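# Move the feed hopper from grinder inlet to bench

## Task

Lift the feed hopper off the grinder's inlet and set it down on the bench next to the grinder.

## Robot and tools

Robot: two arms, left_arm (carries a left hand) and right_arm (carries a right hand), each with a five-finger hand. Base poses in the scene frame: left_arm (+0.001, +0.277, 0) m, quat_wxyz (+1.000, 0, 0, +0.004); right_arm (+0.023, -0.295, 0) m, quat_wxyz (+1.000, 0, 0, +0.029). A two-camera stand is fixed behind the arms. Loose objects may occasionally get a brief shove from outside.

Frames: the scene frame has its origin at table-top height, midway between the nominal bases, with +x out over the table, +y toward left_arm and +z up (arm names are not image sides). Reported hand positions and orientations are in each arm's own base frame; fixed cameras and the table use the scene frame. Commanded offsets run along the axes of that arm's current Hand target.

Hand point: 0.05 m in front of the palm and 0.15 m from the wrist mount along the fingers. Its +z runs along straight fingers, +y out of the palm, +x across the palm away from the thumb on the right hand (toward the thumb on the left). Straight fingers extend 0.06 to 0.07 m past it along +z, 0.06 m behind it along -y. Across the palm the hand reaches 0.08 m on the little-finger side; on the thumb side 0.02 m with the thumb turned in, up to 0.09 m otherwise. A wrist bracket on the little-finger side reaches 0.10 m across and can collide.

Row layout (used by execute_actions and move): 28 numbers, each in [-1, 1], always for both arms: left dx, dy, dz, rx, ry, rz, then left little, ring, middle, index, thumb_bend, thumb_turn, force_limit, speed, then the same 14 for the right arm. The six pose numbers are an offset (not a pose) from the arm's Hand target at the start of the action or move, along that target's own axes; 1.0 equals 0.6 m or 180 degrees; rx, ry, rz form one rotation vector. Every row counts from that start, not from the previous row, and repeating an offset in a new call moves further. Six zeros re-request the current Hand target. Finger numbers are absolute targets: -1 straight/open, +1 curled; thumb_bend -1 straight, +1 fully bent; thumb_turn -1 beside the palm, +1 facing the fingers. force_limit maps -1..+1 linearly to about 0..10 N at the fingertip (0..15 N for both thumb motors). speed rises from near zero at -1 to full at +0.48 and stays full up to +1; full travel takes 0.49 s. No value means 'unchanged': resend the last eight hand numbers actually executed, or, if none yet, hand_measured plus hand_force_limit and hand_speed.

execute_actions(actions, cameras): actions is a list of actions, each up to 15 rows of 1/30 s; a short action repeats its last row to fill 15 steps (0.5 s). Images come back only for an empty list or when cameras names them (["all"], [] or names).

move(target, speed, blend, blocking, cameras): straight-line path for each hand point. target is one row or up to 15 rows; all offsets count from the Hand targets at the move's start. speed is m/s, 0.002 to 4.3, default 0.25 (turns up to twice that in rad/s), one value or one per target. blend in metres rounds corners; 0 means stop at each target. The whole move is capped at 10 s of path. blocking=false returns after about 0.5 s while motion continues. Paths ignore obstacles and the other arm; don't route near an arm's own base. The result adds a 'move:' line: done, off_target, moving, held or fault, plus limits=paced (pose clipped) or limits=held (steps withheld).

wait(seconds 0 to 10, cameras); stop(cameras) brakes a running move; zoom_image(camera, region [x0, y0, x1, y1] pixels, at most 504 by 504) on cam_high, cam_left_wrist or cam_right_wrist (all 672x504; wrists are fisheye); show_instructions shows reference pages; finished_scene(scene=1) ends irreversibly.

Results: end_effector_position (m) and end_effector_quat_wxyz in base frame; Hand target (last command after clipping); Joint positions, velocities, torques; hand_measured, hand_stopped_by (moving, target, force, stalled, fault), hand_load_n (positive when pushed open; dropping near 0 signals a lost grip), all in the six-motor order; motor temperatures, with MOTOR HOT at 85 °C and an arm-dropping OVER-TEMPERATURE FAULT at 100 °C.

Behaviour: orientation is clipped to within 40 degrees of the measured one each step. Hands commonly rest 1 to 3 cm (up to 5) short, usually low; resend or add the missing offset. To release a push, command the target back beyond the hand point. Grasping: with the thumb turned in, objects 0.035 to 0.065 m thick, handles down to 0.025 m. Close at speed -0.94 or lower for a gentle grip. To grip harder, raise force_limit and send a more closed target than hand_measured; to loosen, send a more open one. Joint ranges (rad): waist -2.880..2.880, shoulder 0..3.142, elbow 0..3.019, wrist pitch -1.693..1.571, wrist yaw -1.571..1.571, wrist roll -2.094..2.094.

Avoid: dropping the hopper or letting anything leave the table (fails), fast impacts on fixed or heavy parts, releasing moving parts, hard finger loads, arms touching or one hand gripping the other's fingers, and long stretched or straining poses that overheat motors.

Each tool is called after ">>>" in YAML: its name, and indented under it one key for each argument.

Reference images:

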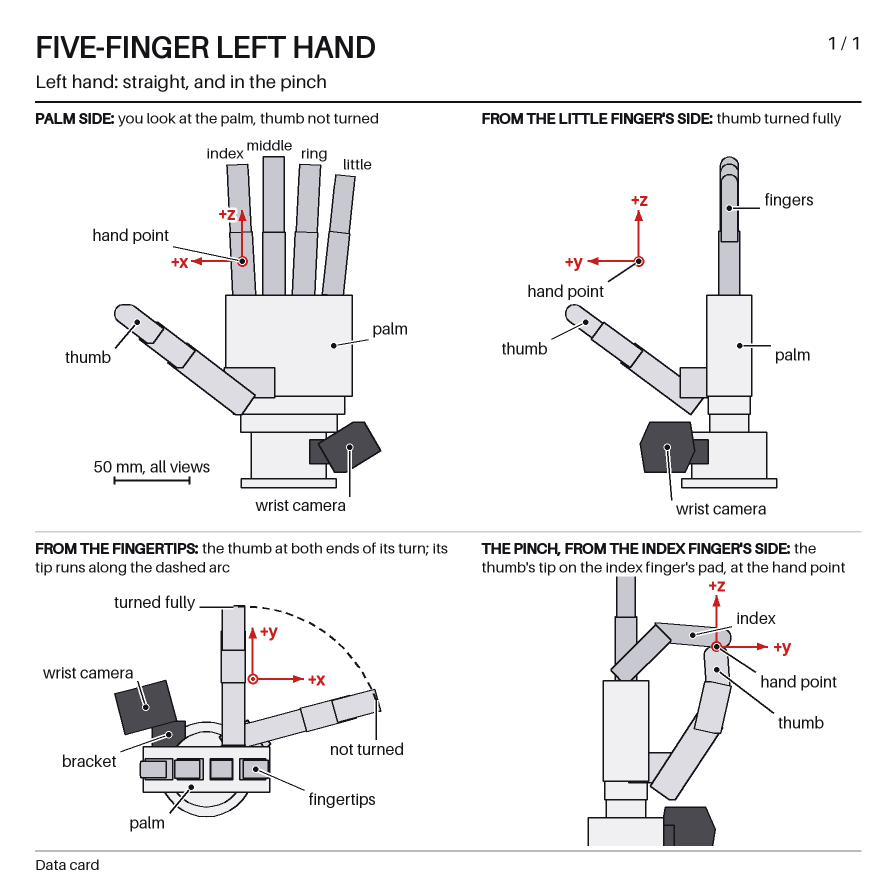

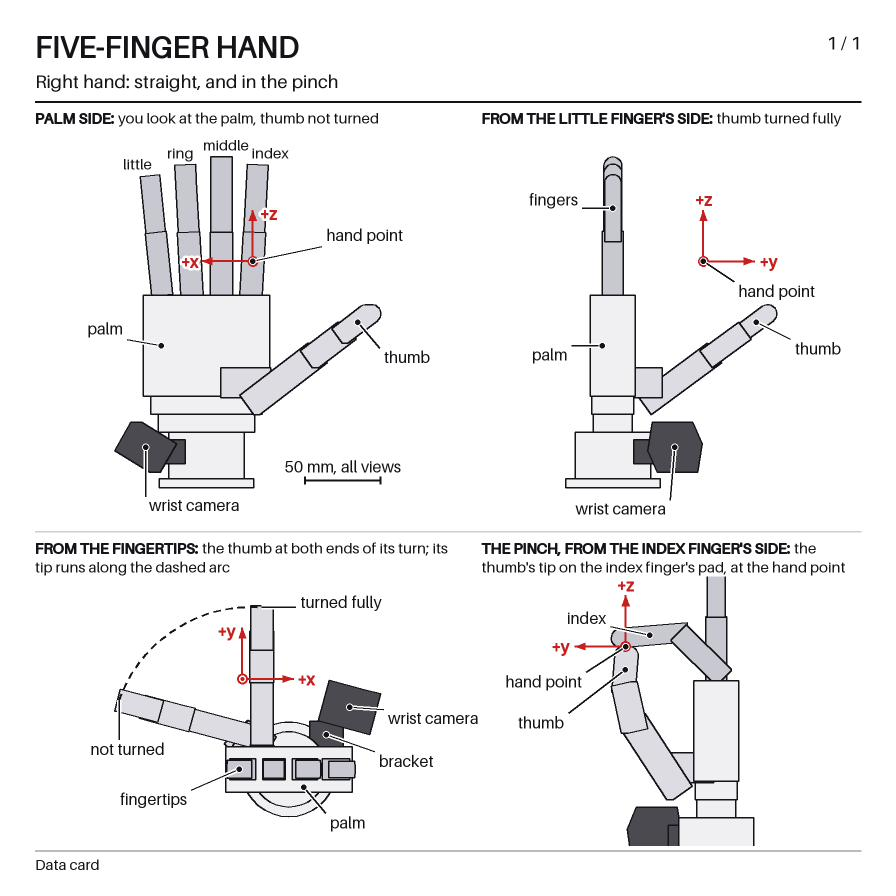

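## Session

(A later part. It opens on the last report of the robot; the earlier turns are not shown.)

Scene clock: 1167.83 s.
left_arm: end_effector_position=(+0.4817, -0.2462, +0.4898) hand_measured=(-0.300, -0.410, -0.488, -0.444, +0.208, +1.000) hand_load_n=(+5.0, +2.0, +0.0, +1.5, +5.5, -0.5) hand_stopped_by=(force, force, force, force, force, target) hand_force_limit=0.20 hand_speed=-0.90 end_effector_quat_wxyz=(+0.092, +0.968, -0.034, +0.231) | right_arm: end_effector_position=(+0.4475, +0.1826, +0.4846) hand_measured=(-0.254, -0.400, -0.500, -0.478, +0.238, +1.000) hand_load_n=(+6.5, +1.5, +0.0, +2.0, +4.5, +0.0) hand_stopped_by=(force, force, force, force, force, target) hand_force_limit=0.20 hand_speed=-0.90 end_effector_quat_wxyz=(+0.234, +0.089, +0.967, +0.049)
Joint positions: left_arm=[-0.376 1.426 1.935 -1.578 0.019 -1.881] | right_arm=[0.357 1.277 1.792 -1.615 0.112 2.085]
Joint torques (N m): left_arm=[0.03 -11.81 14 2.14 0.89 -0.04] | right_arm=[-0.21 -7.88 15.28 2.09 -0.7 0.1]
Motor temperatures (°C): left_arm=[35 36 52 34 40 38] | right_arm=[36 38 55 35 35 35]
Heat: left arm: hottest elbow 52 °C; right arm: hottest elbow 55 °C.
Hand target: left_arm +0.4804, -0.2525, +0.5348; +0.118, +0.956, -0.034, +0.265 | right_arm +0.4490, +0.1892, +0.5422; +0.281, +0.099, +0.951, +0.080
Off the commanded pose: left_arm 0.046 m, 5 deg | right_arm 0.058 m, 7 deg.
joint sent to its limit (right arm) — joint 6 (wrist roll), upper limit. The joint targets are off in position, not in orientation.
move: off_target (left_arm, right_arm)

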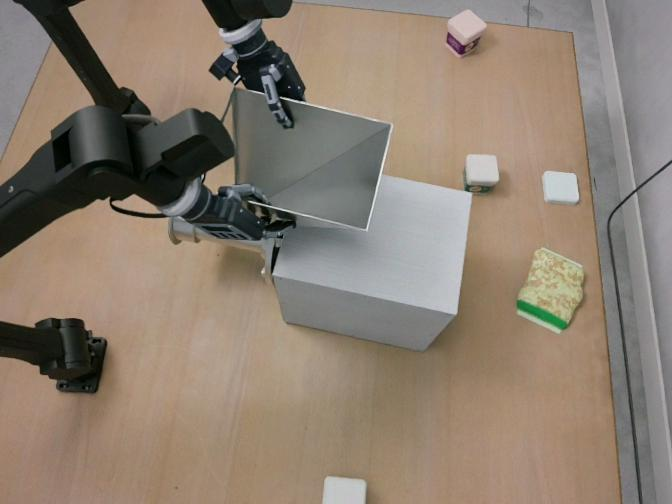

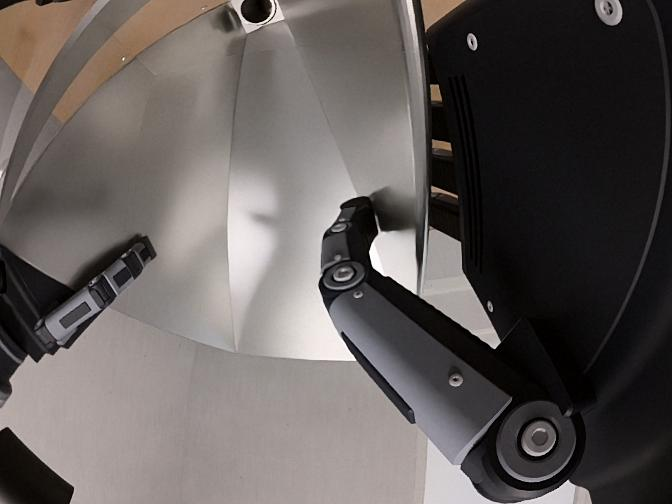

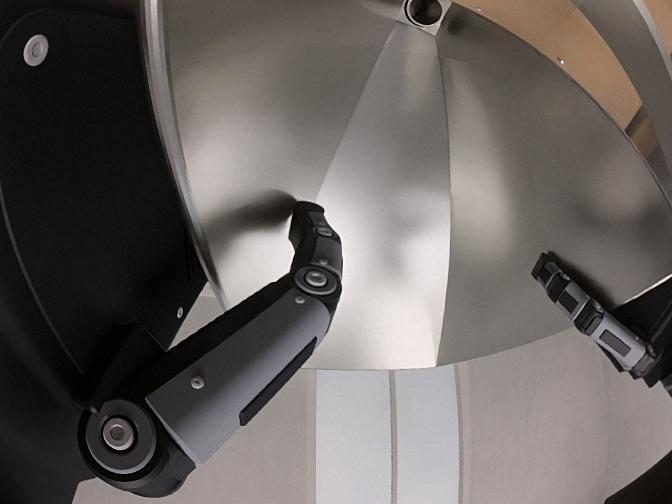

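>>> move:
  target: [0.0216,0.0087,-0.0345,0,0,0,0.4,0.4,0.4,0.4,0.6,1,0.2,-0.9,-0.0173,0.0069,-0.0276,0,0,0,0.4,0.4,0.4,0.4,0.6,1,0.2,-0.9]
  speed: 0.04
  cameras: ["all"]

>>> zoom_image:
  camera: "cam_high"
  region: [160, 40, 400, 280]

Scene clock: 1181.13 s.
left_arm: end_effector_position=(+0.4833, -0.2473, +0.5079) hand_measured=(-0.300, -0.410, -0.488, -0.444, +0.210, +1.000) hand_load_n=(+5.0, +2.0, +0.0, +1.5, +3.0, +0.0) hand_stopped_by=(force, force, force, force, force, target) hand_force_limit=0.20 hand_speed=-0.90 end_effector_quat_wxyz=(+0.088, +0.970, -0.039, +0.222) | right_arm: end_effector_position=(+0.4478, +0.1822, +0.5021) hand_measured=(-0.254, -0.400, -0.500, -0.478, +0.238, +1.000) hand_load_n=(+4.5, +1.0, +0.0, +3.0, +2.5, +0.5) hand_stopped_by=(force, force, force, force, force, target) hand_force_limit=0.20 hand_speed=-0.90 end_effector_quat_wxyz=(+0.228, +0.089, +0.968, +0.045)
Joint positions: left_arm=[-0.376 1.48 2.059 -1.668 0.019 -1.872] | right_arm=[0.356 1.315 1.886 -1.685 0.113 2.085]
Joint torques (N m): left_arm=[0.09 -13.04 14.05 2.59 0.94 -0.11] | right_arm=[-0.15 -8.18 15.24 2.44 -0.68 0.07]
Motor temperatures (°C): left_arm=[35 37 53 34 40 38] | right_arm=[36 38 59 35 35 35]
Heat: left arm: hottest elbow 53 °C; right arm: hottest elbow 59 °C.
Hand target: left_arm +0.4805, -0.2526, +0.5598; +0.118, +0.956, -0.034, +0.265 | right_arm +0.4491, +0.1891, +0.5621; +0.281, +0.099, +0.951, +0.079
Off the commanded pose: left_arm 0.052 m, 6 deg | right_arm 0.061 m, 8 deg.
joint sent to its limit (right arm) — joint 6 (wrist roll), upper limit. The joint targets are off in position, not in orientation.
move: off_target (left_arm, right_arm)

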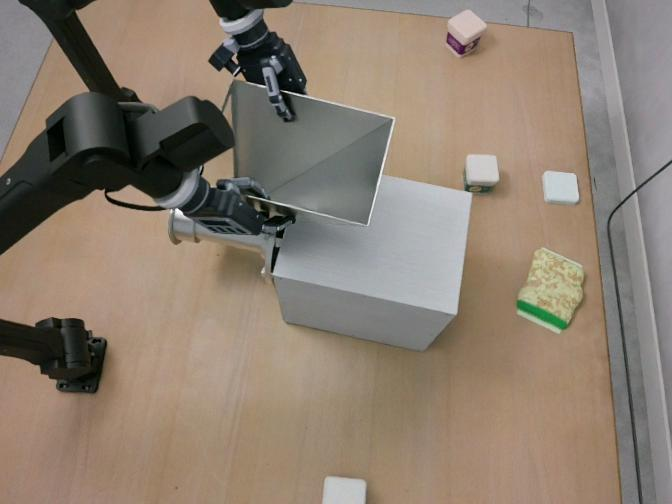

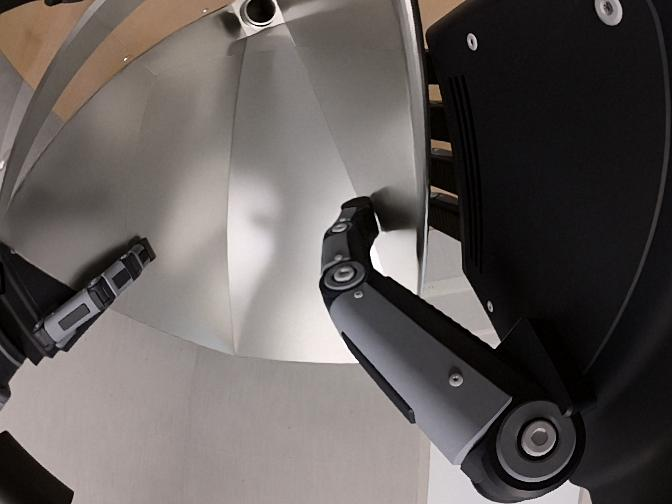

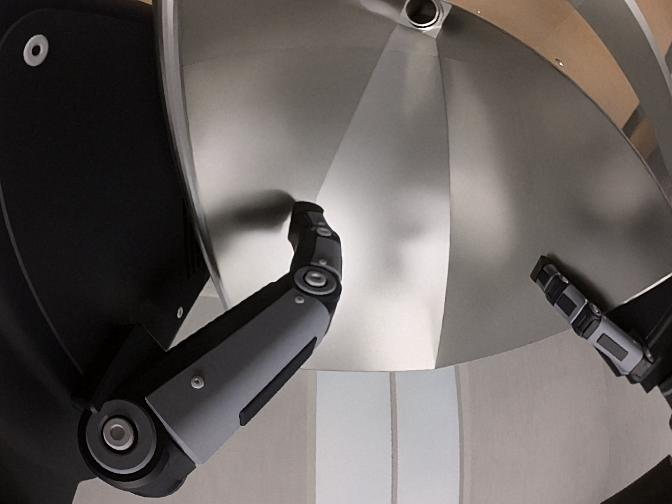

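Scaled by 2.100 from the camera's 672x504 image, which has a finer 960x720 frame.

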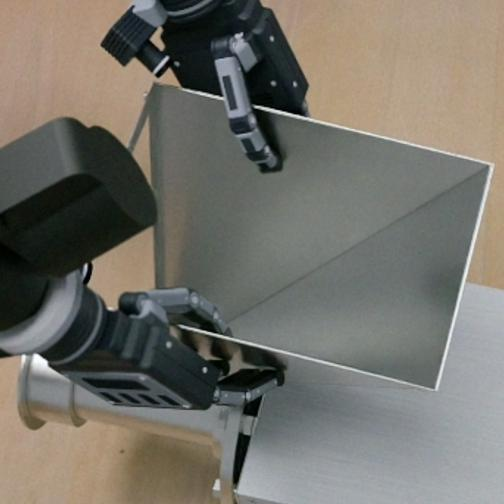

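>>> move:
  target: [0.0302,0.0121,-0.0484,0,0.028,0,0.4,0.4,0.4,0.4,0.6,1,0.2,-0.9,-0.0302,0.0121,-0.0484,0,-0.028,0,0.4,0.4,0.4,0.4,0.6,1,0.2,-0.9]
  speed: 0.04
  cameras: ["all"]

>>> zoom_image:
  camera: "cam_high"
  region: [160, 40, 400, 280]

Scene clock: 1203.33 s.
left_arm: end_effector_position=(+0.4872, -0.2393, +0.5402) hand_measured=(-0.300, -0.410, -0.488, -0.444, +0.210, +1.000) hand_load_n=(+4.0, +1.0, +0.0, +2.5, +0.0, +0.0) hand_stopped_by=(force, force, force, force, force, target) hand_force_limit=0.20 hand_speed=-0.90 end_effector_quat_wxyz=(+0.081, +0.962, -0.028, +0.260) | right_arm: end_effector_position=(+0.4504, +0.1715, +0.5335) hand_measured=(-0.254, -0.400, -0.500, -0.478, +0.240, +1.000) hand_load_n=(+6.0, +1.5, +0.0, +3.0, +0.0, +0.0) hand_stopped_by=(force, force, force, force, force, target) hand_force_limit=0.20 hand_speed=-0.90 end_effector_quat_wxyz=(+0.266, +0.097, +0.959, +0.034)
Joint positions: left_arm=[-0.376 1.48 2.129 -1.668 -0.024 -1.881] | right_arm=[0.356 1.315 1.953 -1.691 0.168 2.083]
Joint torques (N m): left_arm=[-0.91 -12.75 13.55 3.34 1.27 -0.16] | right_arm=[1.08 -7.65 15.17 3.22 -0.85 0.11]
Motor temperatures (°C): left_arm=[35 36 54 34 40 38] | right_arm=[36 38 62 35 35 35]
Heat: left arm: hottest elbow 54 °C; right arm: hottest elbow 62 °C.
Hand target: left_arm +0.4805, -0.2528, +0.5948; +0.119, +0.944, -0.029, +0.307 | right_arm +0.4491, +0.1892, +0.5970; +0.322, +0.103, +0.938, +0.075
Off the commanded pose: left_arm 0.057 m, 7 deg | right_arm 0.066 m, 8 deg.
joint sent to its limit (right arm) — joint 6 (wrist roll), upper limit. The joint targets are off in position, not in orientation.
move: off_target (left_arm, right_arm)

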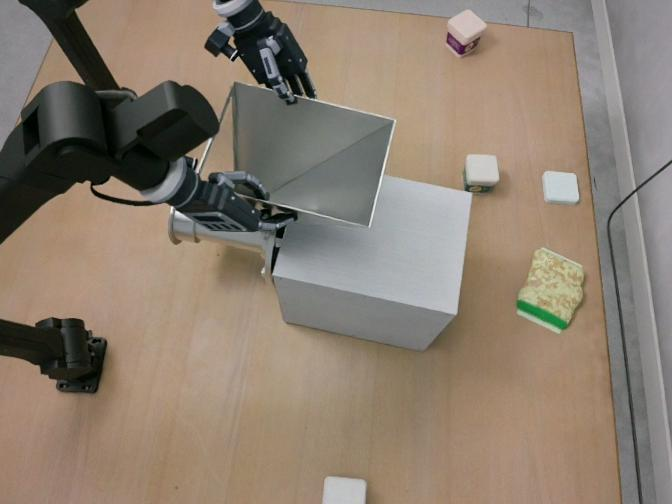

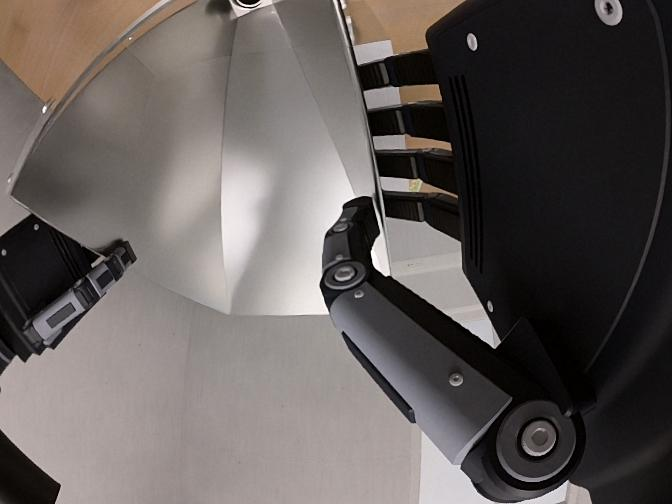

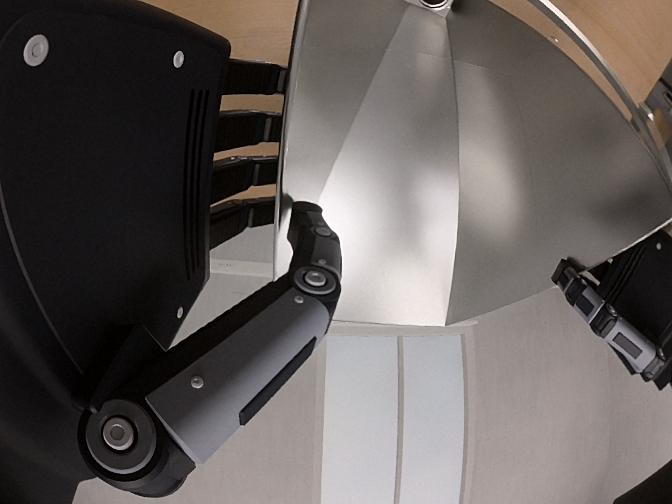

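Scaled by 2.100 from the camera's 672x504 image, which has a finer 960x720 frame.

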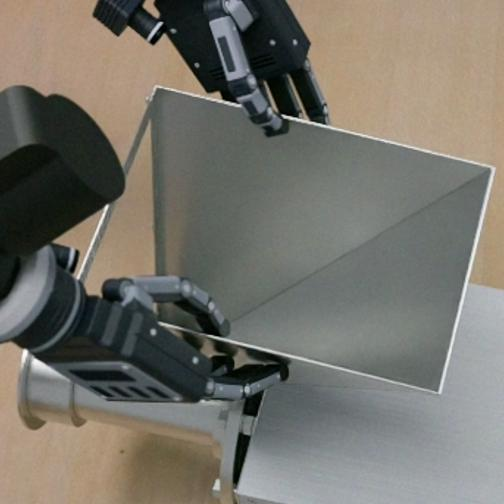

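>>> move:
  target:
    - [-0.0302,-0.0121,0.0484,0,0,0,0.4,0.4,0.4,0.4,0.6,1,0.2,-0.9,0.0302,-0.0121,0.0484,0,0,0,0.4,0.4,0.4,0.4,0.6,1,0.2,-0.9]
    - [-0.0604,-0.0242,0.0968,0,0,0,0.4,0.4,0.4,0.4,0.6,1,0.2,-0.9,0.0604,-0.0242,0.0968,0,0,0,0.4,0.4,0.4,0.4,0.6,1,0.2,-0.9]
  speed: 0.04
  cameras: ["all"]

>>> zoom_image:
  camera: "cam_high"
  region: [160, 40, 400, 280]

Scene clock: 1286.43 s.
left_arm: end_effector_position=(+0.4824, -0.2341, +0.5279) hand_measured=(-0.298, -0.410, -0.488, -0.444, +0.208, +1.000) hand_load_n=(+1.0, +2.0, +0.0, +5.5, +9.0, +4.0) hand_stopped_by=(force, force, force, force, force, target) hand_force_limit=0.20 hand_speed=-0.90 end_effector_quat_wxyz=(+0.099, +0.947, -0.020, +0.306) | right_arm: end_effector_position=(+0.4474, +0.1718, +0.5211) hand_measured=(-0.254, -0.400, -0.500, -0.478, +0.238, +1.000) hand_load_n=(+4.0, +3.0, +0.0, +4.0, +11.5, +5.0) hand_stopped_by=(force, force, force, force, force, target) hand_force_limit=0.20 hand_speed=-0.90 end_effector_quat_wxyz=(+0.308, +0.093, +0.945, +0.052)
Joint positions: left_arm=[-0.371 1.349 1.891 -1.457 -0.023 -1.892] | right_arm=[0.358 1.212 1.769 -1.513 0.169 2.071]
Joint torques (N m): left_arm=[-1.2 -8.82 7.43 3.88 1.13 -0.08] | right_arm=[1.08 -6.42 7.28 4.29 -0.76 0.23]
Motor temperatures (°C): left_arm=[35 36 61 34 42 38] | right_arm=[36 38 67 35 36 35]
Heat: left arm: hottest elbow 61 °C; right arm: hottest elbow 67 °C.
Hand target: left_arm +0.4863, -0.2533, +0.5252; +0.119, +0.944, -0.029, +0.307 | right_arm +0.4550, +0.1882, +0.5273; +0.322, +0.102, +0.938, +0.075
Off the commanded pose: left_arm 0.020 m, 3 deg | right_arm 0.019 m, 3 deg.
joint sent to its limit (right arm) — joint 6 (wrist roll), upper limit. The joint targets still meet the commanded pose.
move: off_target (left_arm, right_arm)

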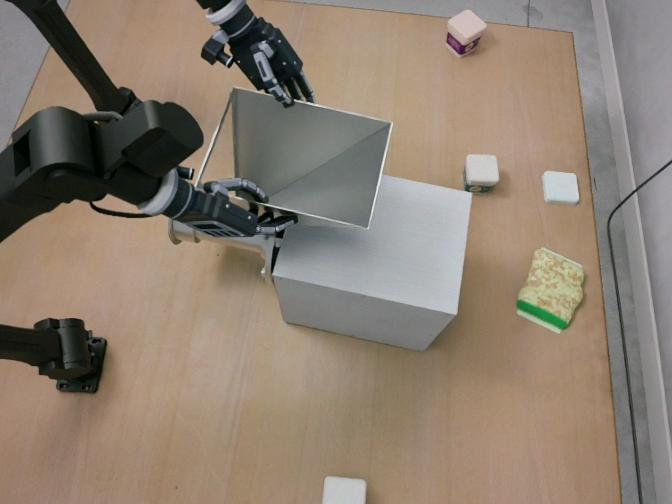

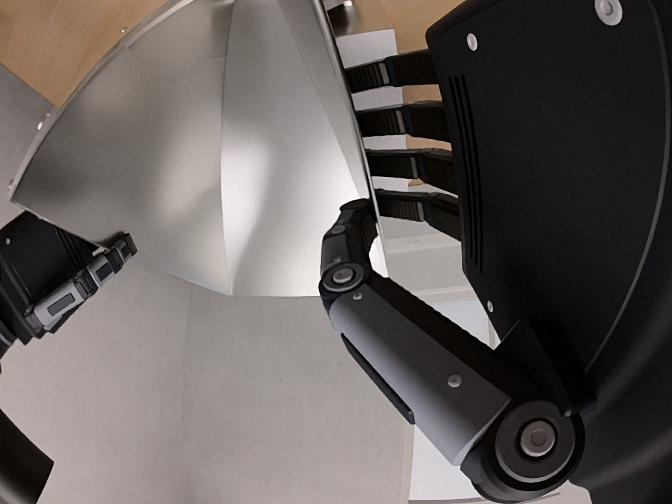

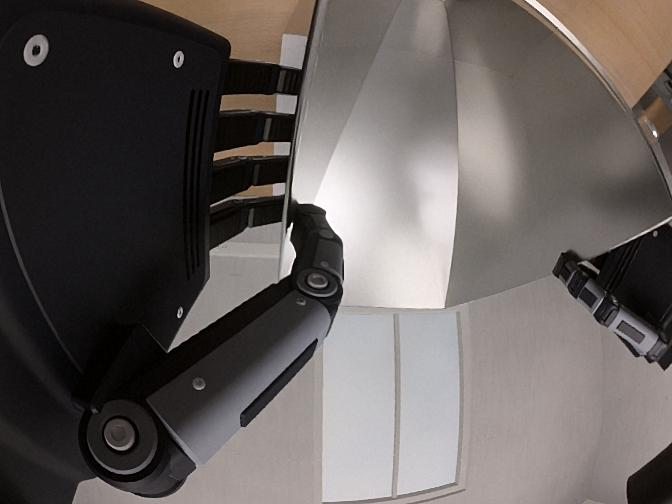

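Scaled by 2.100 from the camera's 672x504 image, which has a finer 960x720 frame.

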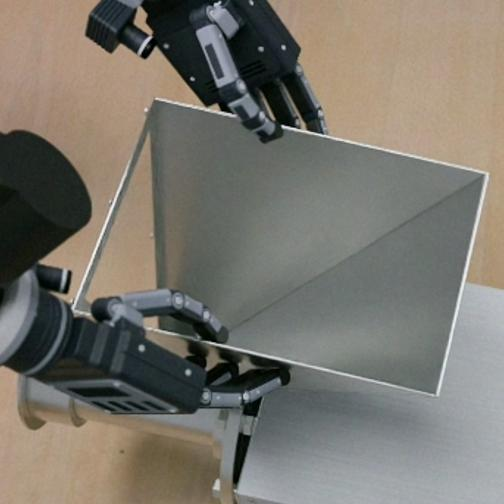

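>>> move:
  target:
    - [0,0,0,0,0,0,0.4,0.4,0.4,0.4,-1,1,0.2,-0.5,0,0,0,0,0,0,0.4,0.4,0.4,0.4,-1,1,0.2,-0.5]
    - [0,-0.03,0,0,0,0,-1,-1,-1,-1,-1,1,0.2,-0.2,0,-0.028,0,0,0,0,-1,-1,-1,-1,-1,1,0.2,-0.2]
    - [0,-0.05,0,0,0,0,-1,-1,-1,-1,-1,-1,0.2,-0.2,0,-0.05,0,0,0,0,-1,-1,-1,-1,-1,-1,0.2,-0.2]
    - [0,-0.14,0,0,0,0,-1,-1,-1,-1,-1,-1,0.2,-0.2,0,-0.14,0,0,0,0,-1,-1,-1,-1,-1,-1,0.2,-0.2]
  speed: 0.08
  cameras: ["all"]

Scene clock: 1350.80 s.
left_arm: end_effector_position=(+0.4955, -0.1748, +0.5069) hand_measured=(-1.000, -1.000, -1.000, -1.000, -1.000, -1.000) hand_load_n=(+0.0, +0.0, +0.0, +0.0, +0.0, +0.0) hand_stopped_by=(target, target, target, target, target, target) hand_force_limit=0.20 hand_speed=-0.20 end_effector_quat_wxyz=(+0.120, +0.946, -0.028, +0.301) | right_arm: end_effector_position=(+0.4453, +0.1099, +0.5037) hand_measured=(-1.000, -1.000, -1.000, -1.000, -1.000, -1.000) hand_load_n=(+0.0, +0.0, +0.0, +0.0, +0.0, +0.0) hand_stopped_by=(target, target, target, target, target, target) hand_force_limit=0.20 hand_speed=-0.20 end_effector_quat_wxyz=(+0.310, +0.106, +0.942, +0.074)
Joint positions: left_arm=[-0.186 1.313 1.789 -1.4 0.135 -1.743] | right_arm=[0.153 1.127 1.635 -1.431 0.018 1.942]
Joint torques (N m): left_arm=[0.91 -10.23 7.75 2.93 0.11 0.13] | right_arm=[-1.61 -6.83 7.69 2.62 -0.17 -0.16]
Motor temperatures (°C): left_arm=[35 36 51 34 41 38] | right_arm=[36 38 55 35 36 35]
Heat: left arm: hottest elbow 51 °C; right arm: hottest elbow 55 °C.
Hand target: left_arm +0.4970, -0.1720, +0.5078; +0.119, +0.944, -0.029, +0.307 | right_arm +0.4429, +0.1068, +0.5101; +0.322, +0.102, +0.938, +0.075
Off the commanded pose: left_arm 0.004 m, 1 deg | right_arm 0.007 m, 2 deg.
move: done

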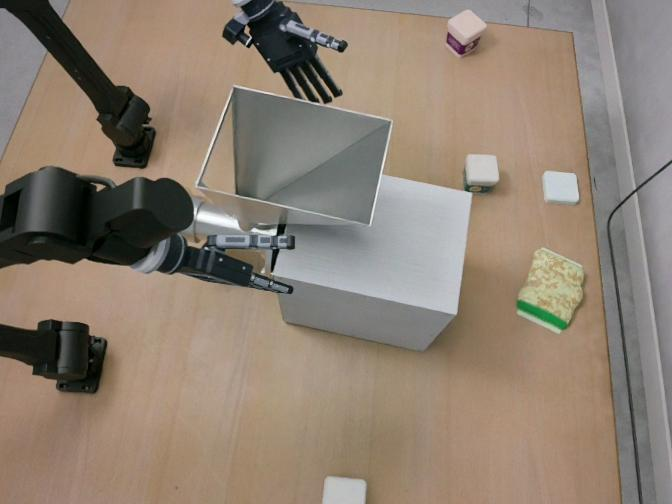

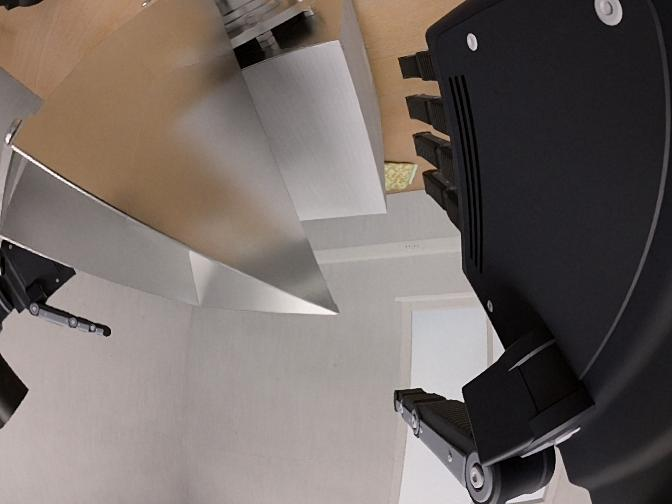

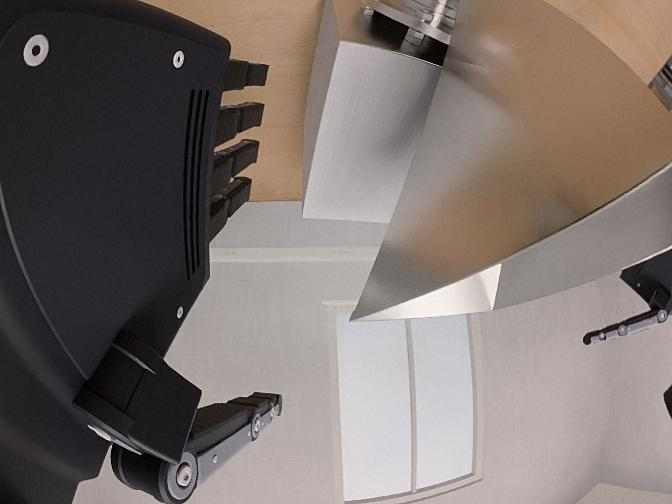

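>>> move:
  target: [-0.0518,0.0018,-0.0392,-0.0077,0.1285,-0.0086,0,0,0,0,-1,-1,0.2,-0.2,0.0322,-0.0043,-0.021,-0.0075,-0.1289,0.0093,0,0,0,0,-1,-1,0.2,-0.2]
  speed: 0.12
  cameras: ["all"]

>>> zoom_image:
  camera: "cam_high"
  region: [160, 40, 400, 280]

Scene clock: 1375.10 s.
left_arm: end_effector_position=(+0.4591, -0.1640, +0.5067) hand_measured=(+0.000, +0.000, +0.000, +0.000, -1.000, -1.000) hand_load_n=(+0.0, +0.5, +0.0, +0.0, +0.0, +0.0) hand_stopped_by=(target, target, target, target, target, target) hand_force_limit=0.20 hand_speed=-0.20 end_effector_quat_wxyz=(+0.133, +0.865, +0.005, +0.484) | right_arm: end_effector_position=(+0.4226, +0.1060, +0.5010) hand_measured=(+0.000, +0.000, +0.000, +0.000, -1.000, -1.000) hand_load_n=(+0.0, +0.0, +0.0, +0.0, -0.5, +0.0) hand_stopped_by=(target, target, target, target, target, target) hand_force_limit=0.20 hand_speed=-0.20 end_effector_quat_wxyz=(+0.495, +0.122, +0.859, +0.060)
Joint positions: left_arm=[-0.225 0.979 1.292 -0.833 0.033 -1.826] | right_arm=[0.255 0.841 1.217 -0.92 0.238 1.973]
Joint torques (N m): left_arm=[-0.21 -5.42 8.72 3.45 -0.17 -0.04] | right_arm=[-0.38 -3.66 8.46 3.28 0.16 0.16]
Heat: left arm: hottest elbow 50 °C; right arm: hottest elbow 54 °C.
Hand target: left_arm +0.4583, -0.1677, +0.5080; +0.138, +0.862, +0.004, +0.488 | right_arm +0.4199, +0.1081, +0.5079; +0.504, +0.125, +0.852, +0.068
Off the commanded pose: left_arm 0.004 m, 1 deg | right_arm 0.008 m, 2 deg.
move: done

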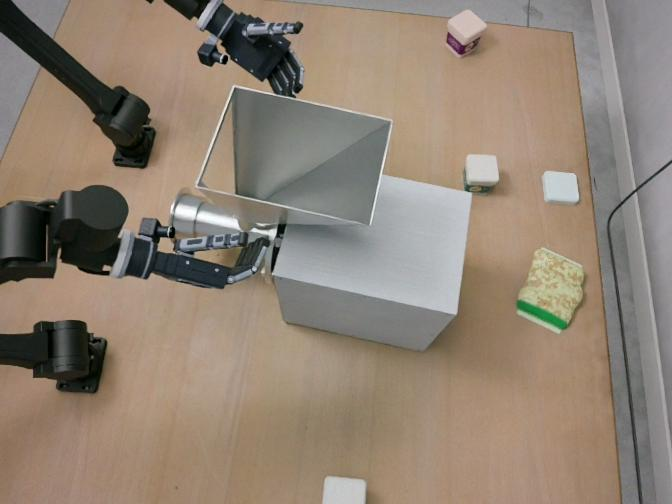

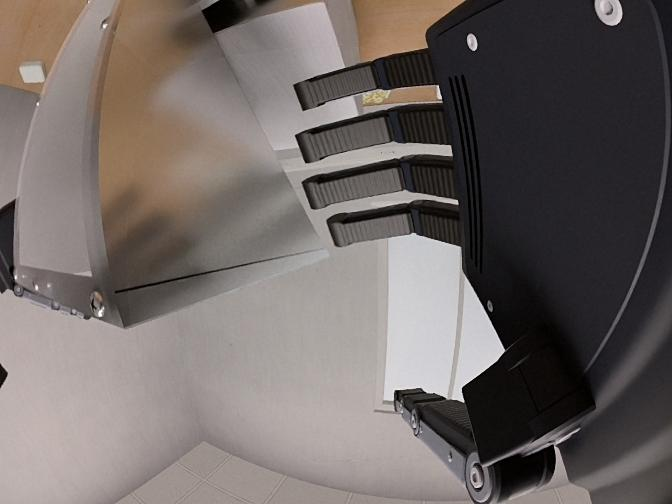

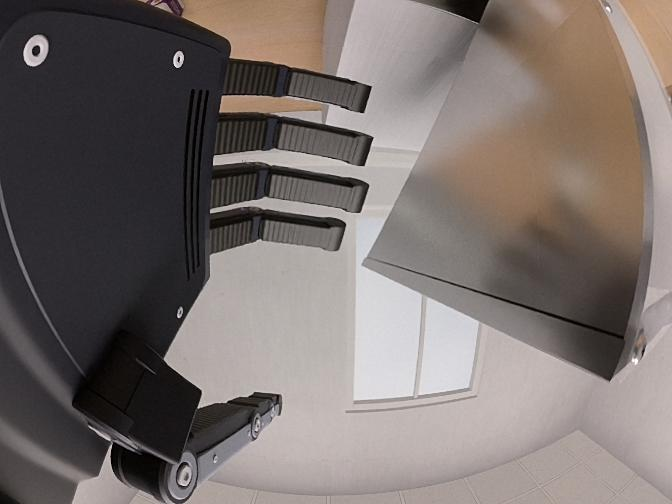

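Scaled by 2.100 from the camera's 672x504 image, which has a finer 960x720 frame.

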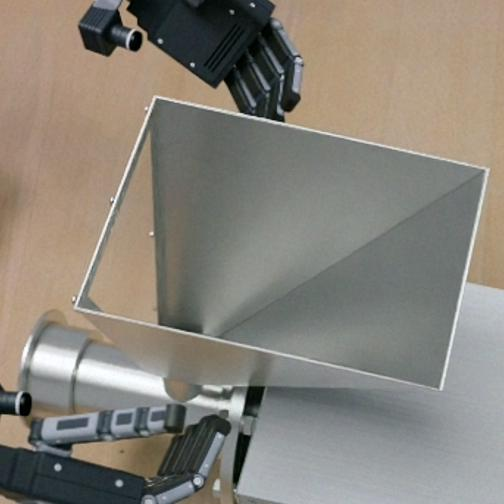

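>>> move:
  target: [-0.0092,0.0443,0.0782,0,0,0,0.25,0.25,0.25,0.25,-1,-1,0.2,-0.2,0.034,0.0423,0.0342,0,0,0,0.25,0.25,0.25,0.25,-1,-1,0.2,-0.2]
  speed: 0.08
  cameras: ["all"]

>>> zoom_image:
  camera: "cam_high"
  region: [160, 40, 400, 280]

Scene clock: 1403.97 s.
left_arm: end_effector_position=(+0.4885, -0.2005, +0.4886) hand_measured=(+0.250, +0.250, +0.250, +0.250, -1.000, -1.000) hand_load_n=(+0.0, +0.0, +0.0, +0.0, +0.0, +0.0) hand_stopped_by=(target, target, target, target, target, target) hand_force_limit=0.20 hand_speed=-0.20 end_effector_quat_wxyz=(+0.134, +0.863, +0.004, +0.487) | right_arm: end_effector_position=(+0.4276, +0.1338, +0.4885) hand_measured=(+0.250, +0.250, +0.250, +0.250, -1.000, -1.000) hand_load_n=(+0.0, +0.0, +0.0, +0.0, -0.5, +0.0) hand_stopped_by=(target, target, target, target, target, target) hand_force_limit=0.20 hand_speed=-0.20 end_effector_quat_wxyz=(+0.503, +0.122, +0.853, +0.063)
Joint positions: left_arm=[-0.312 1.06 1.287 -0.74 -0.041 -1.868] | right_arm=[0.357 0.855 1.175 -0.859 0.325 2.026]
Joint torques (N m): left_arm=[0.03 -6.18 9.25 3.4 -0.19 -0.07] | right_arm=[-0.21 -2.9 8.64 3.11 0.19 0.15]
Heat: left arm: hottest elbow 51 °C; right arm: hottest elbow 52 °C.
Hand target: left_arm +0.4916, -0.2052, +0.4870; +0.138, +0.862, +0.004, +0.488 | right_arm +0.4320, +0.1380, +0.4872; +0.504, +0.125, +0.852, +0.069
Off the commanded pose: left_arm 0.006 m, 0 deg | right_arm 0.006 m, 1 deg.
move: done

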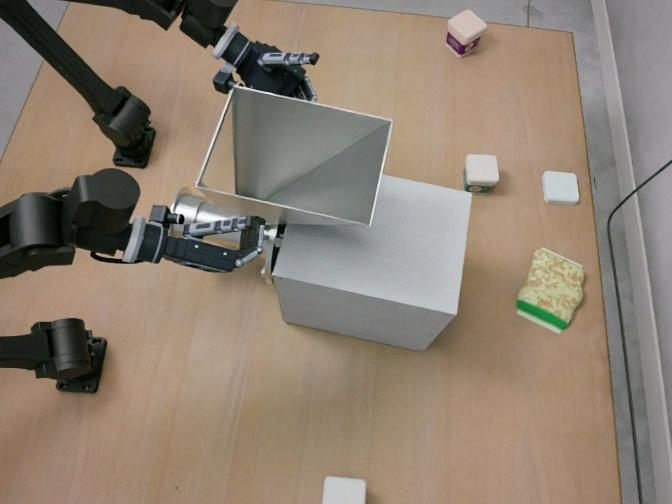

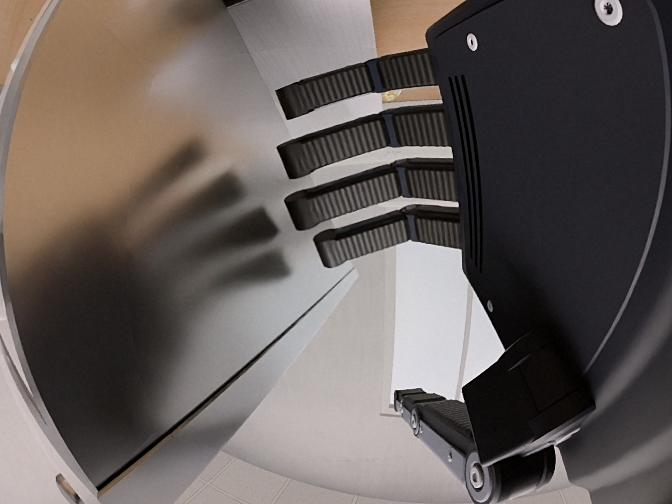

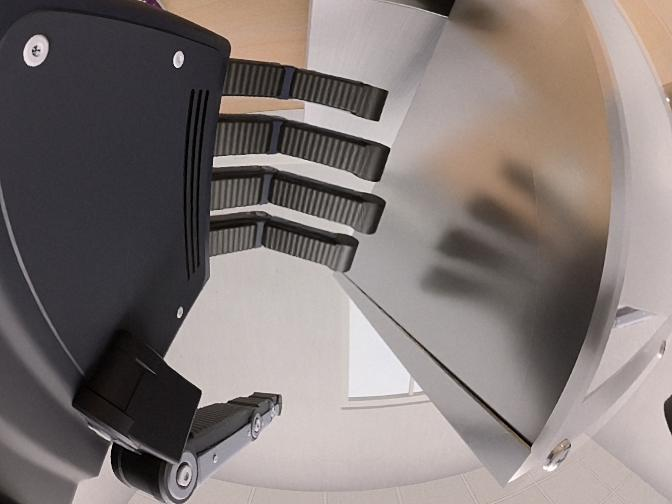

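Scaled by 2.100 from the camera's 672x504 image, which has a finer 960x720 frame.

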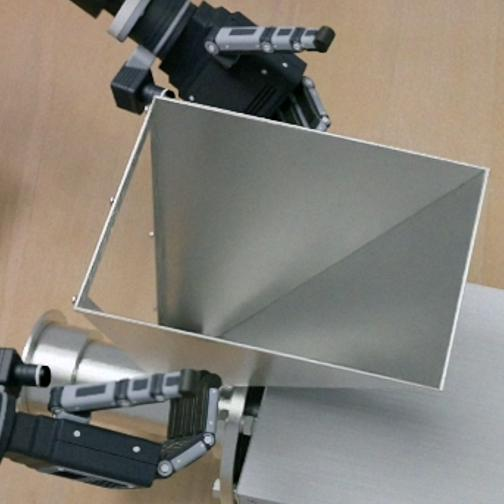

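>>> move:
  target: [-0.0168,0.0458,-0.0063,-0.0187,-0.0054,0.0108,0.25,0.25,0.25,0.25,-1,-1,0.2,-0.2,0.005,0.0455,0.0142,-0.0187,0.0054,-0.0108,0.25,0.25,0.25,0.25,-1,-1,0.2,-0.2]
  speed: 0.03
  cameras: ["all"]

>>> zoom_image:
  camera: "cam_high"
  region: [160, 40, 400, 280]

Scene clock: 1434.97 s.
left_arm: end_effector_position=(+0.4842, -0.2108, +0.4888) hand_measured=(+0.250, +0.250, +0.250, +0.250, -1.000, -1.000) hand_load_n=(+0.0, +0.0, +0.0, +0.0, +0.0, +0.0) hand_stopped_by=(target, target, target, target, target, target) hand_force_limit=0.20 hand_speed=-0.20 end_effector_quat_wxyz=(+0.140, +0.863, -0.005, +0.485) | right_arm: end_effector_position=(+0.4352, +0.1498, +0.4822) hand_measured=(+0.250, +0.250, +0.250, +0.250, -1.000, -1.000) hand_load_n=(+0.0, +0.0, -2.0, +0.0, +0.0, +0.0) hand_stopped_by=(target, target, target, target, target, target) hand_force_limit=0.20 hand_speed=-0.20 end_effector_quat_wxyz=(+0.498, +0.109, +0.857, +0.075)
Joint positions: left_arm=[-0.333 1.06 1.287 -0.74 -0.04 -1.868] | right_arm=[0.375 0.883 1.175 -0.837 0.305 2.026]
Joint torques (N m): left_arm=[-2.14 -6.12 9.24 3.48 0.66 0.05] | right_arm=[0.73 -2.26 10.18 3.48 -0.46 -0.08]
Heat: left arm: hottest elbow 52 °C; right arm: hottest elbow 53 °C.
Hand target: left_arm +0.4796, -0.2321, +0.4870; +0.155, +0.861, -0.026, +0.483 | right_arm +0.4421, +0.1649, +0.4872; +0.502, +0.095, +0.855, +0.086
Off the commanded pose: left_arm 0.022 m, 3 deg | right_arm 0.017 m, 2 deg.
move: off_target (left_arm, right_arm)

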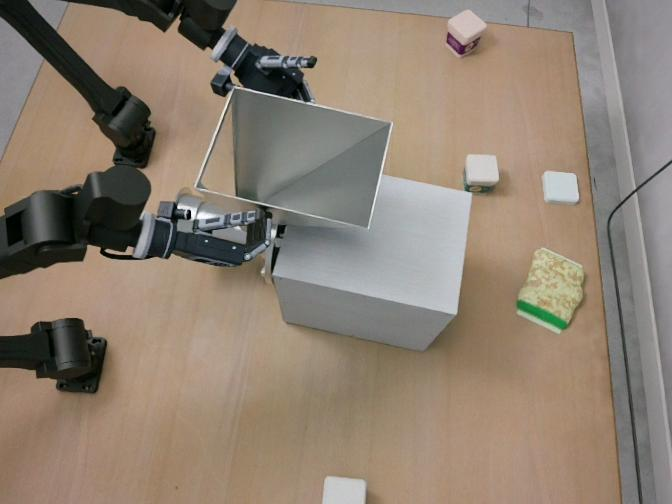

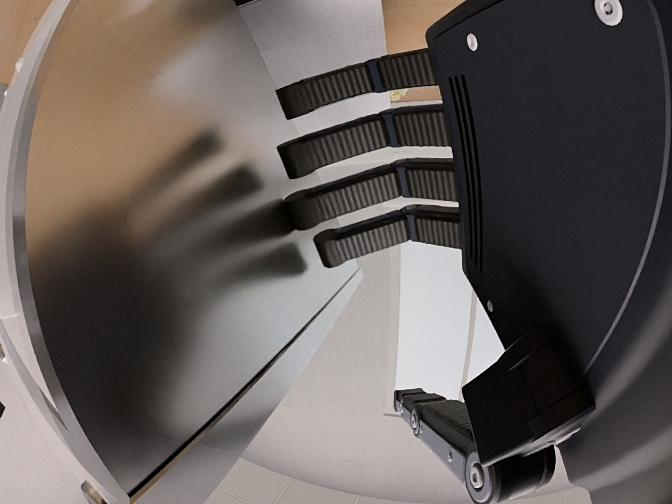

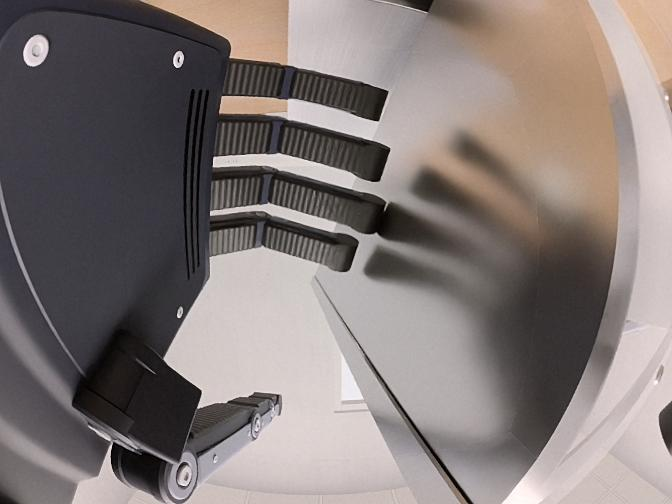

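Scaled by 2.100 from the camera's 672x504 image, which has a finer 960x720 frame.

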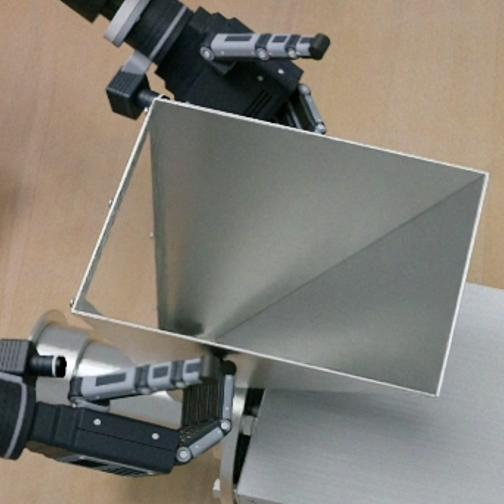

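>>> move:
  target:
    - [-0.018,-0.012,-0.026,0,0,0,0.15,0.25,0.25,0.25,-1,-1,0.2,-0.2,0,-0.02,0,0,0,0,0.15,0.25,0.25,0.25,-1,-1,0.2,-0.2]
    - [-0.018,-0.012,-0.026,0,0,0,0.1,0.15,0.6,0.2,-1,-1,0.2,-0.2,0,-0.02,0,0,0,0,0.1,0.15,0.6,0.2,-1,-1,0.2,-0.2]
    - [-0.018,0.01,-0.026,0,0,0,0.1,0.15,0.6,0.2,-1,-1,0.2,-0.2,0,0.01,0,0,0,0,0.1,0.15,0.6,0.2,-1,-1,0.2,-0.2]
  speed: 0.03
  cameras: ["all"]

>>> zoom_image:
  camera: "cam_right_wrist"
  region: [200, 20, 500, 320]

>>> zoom_image:
  camera: "cam_left_wrist"
  region: [160, 20, 460, 320]

Scene clock: 1457.57 s.
left_arm: end_effector_position=(+0.4693, -0.2147, +0.4822) hand_measured=(+0.100, +0.150, +0.600, +0.200, -1.000, -1.000) hand_load_n=(+0.0, +0.0, -3.0, +0.5, -0.5, +0.0) hand_stopped_by=(target, target, target, target, target, target) hand_force_limit=0.20 hand_speed=-0.20 end_effector_quat_wxyz=(+0.138, +0.863, -0.008, +0.486) | right_arm: end_effector_position=(+0.4381, +0.1533, +0.4823) hand_measured=(+0.100, +0.150, +0.600, +0.200, -1.000, -1.000) hand_load_n=(+0.0, +0.0, -2.5, +0.0, +0.0, +0.0) hand_stopped_by=(target, target, target, target, target, target) hand_force_limit=0.20 hand_speed=-0.20 end_effector_quat_wxyz=(+0.501, +0.108, +0.855, +0.073)
Joint positions: left_arm=[-0.359 1.024 1.248 -0.737 -0.064 -1.874] | right_arm=[0.386 0.891 1.175 -0.823 0.319 2.026]
Joint torques (N m): left_arm=[-2.37 -6.24 10.06 2.61 0.59 0] | right_arm=[1.44 -1.96 10.92 2.76 -0.41 0.03]
Heat: left arm: hottest elbow 53 °C; right arm: hottest elbow 54 °C.
Hand target: left_arm +0.4599, -0.2344, +0.4871; +0.155, +0.861, -0.026, +0.483 | right_arm +0.4426, +0.1707, +0.4887; +0.502, +0.095, +0.855, +0.086
Off the commanded pose: left_arm 0.022 m, 3 deg | right_arm 0.019 m, 2 deg.
move: off_target (left_arm, right_arm); target 2's new numbers were sent with left_arm's hand 0.016 m and 2 deg from that target

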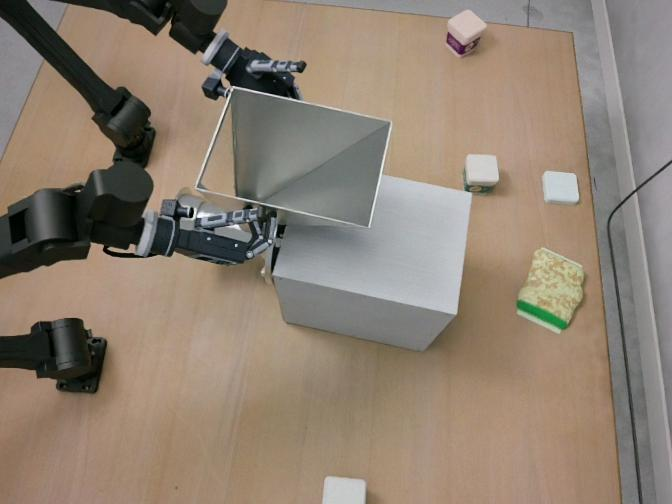

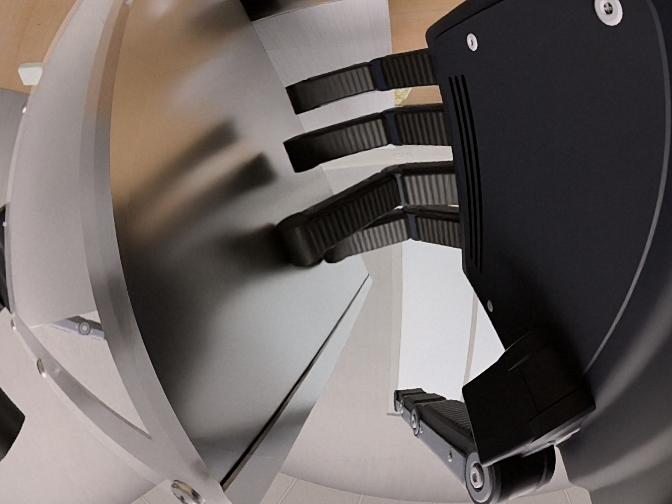

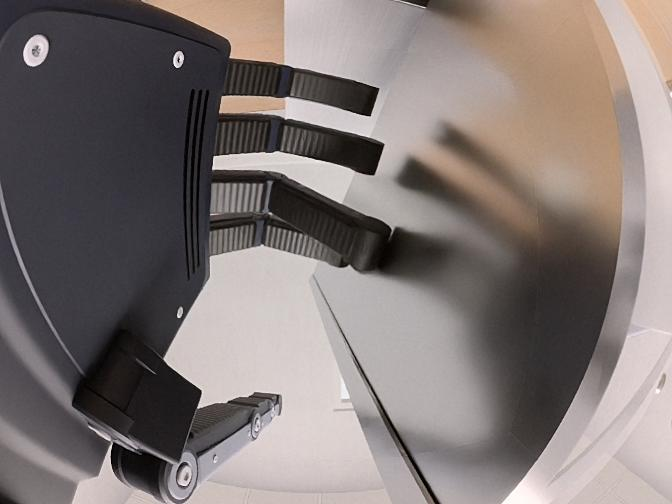

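Scaled by 1.680 from the camera's 672x504 image, which has a finer 960x720 frame.

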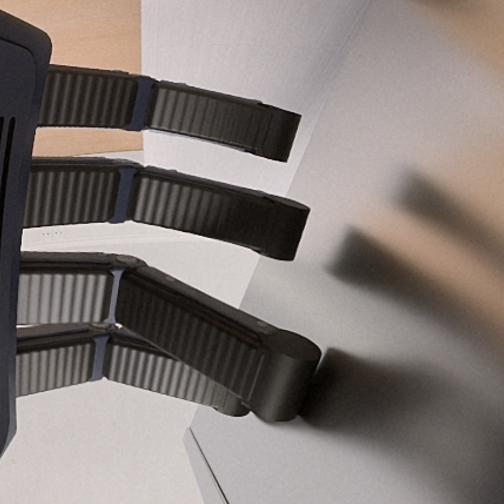

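Scaled by 1.680 from the camera's 672x504 image, which has a finer 960x720 frame.

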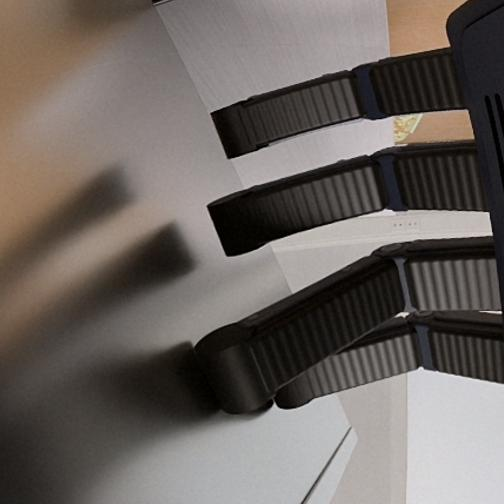

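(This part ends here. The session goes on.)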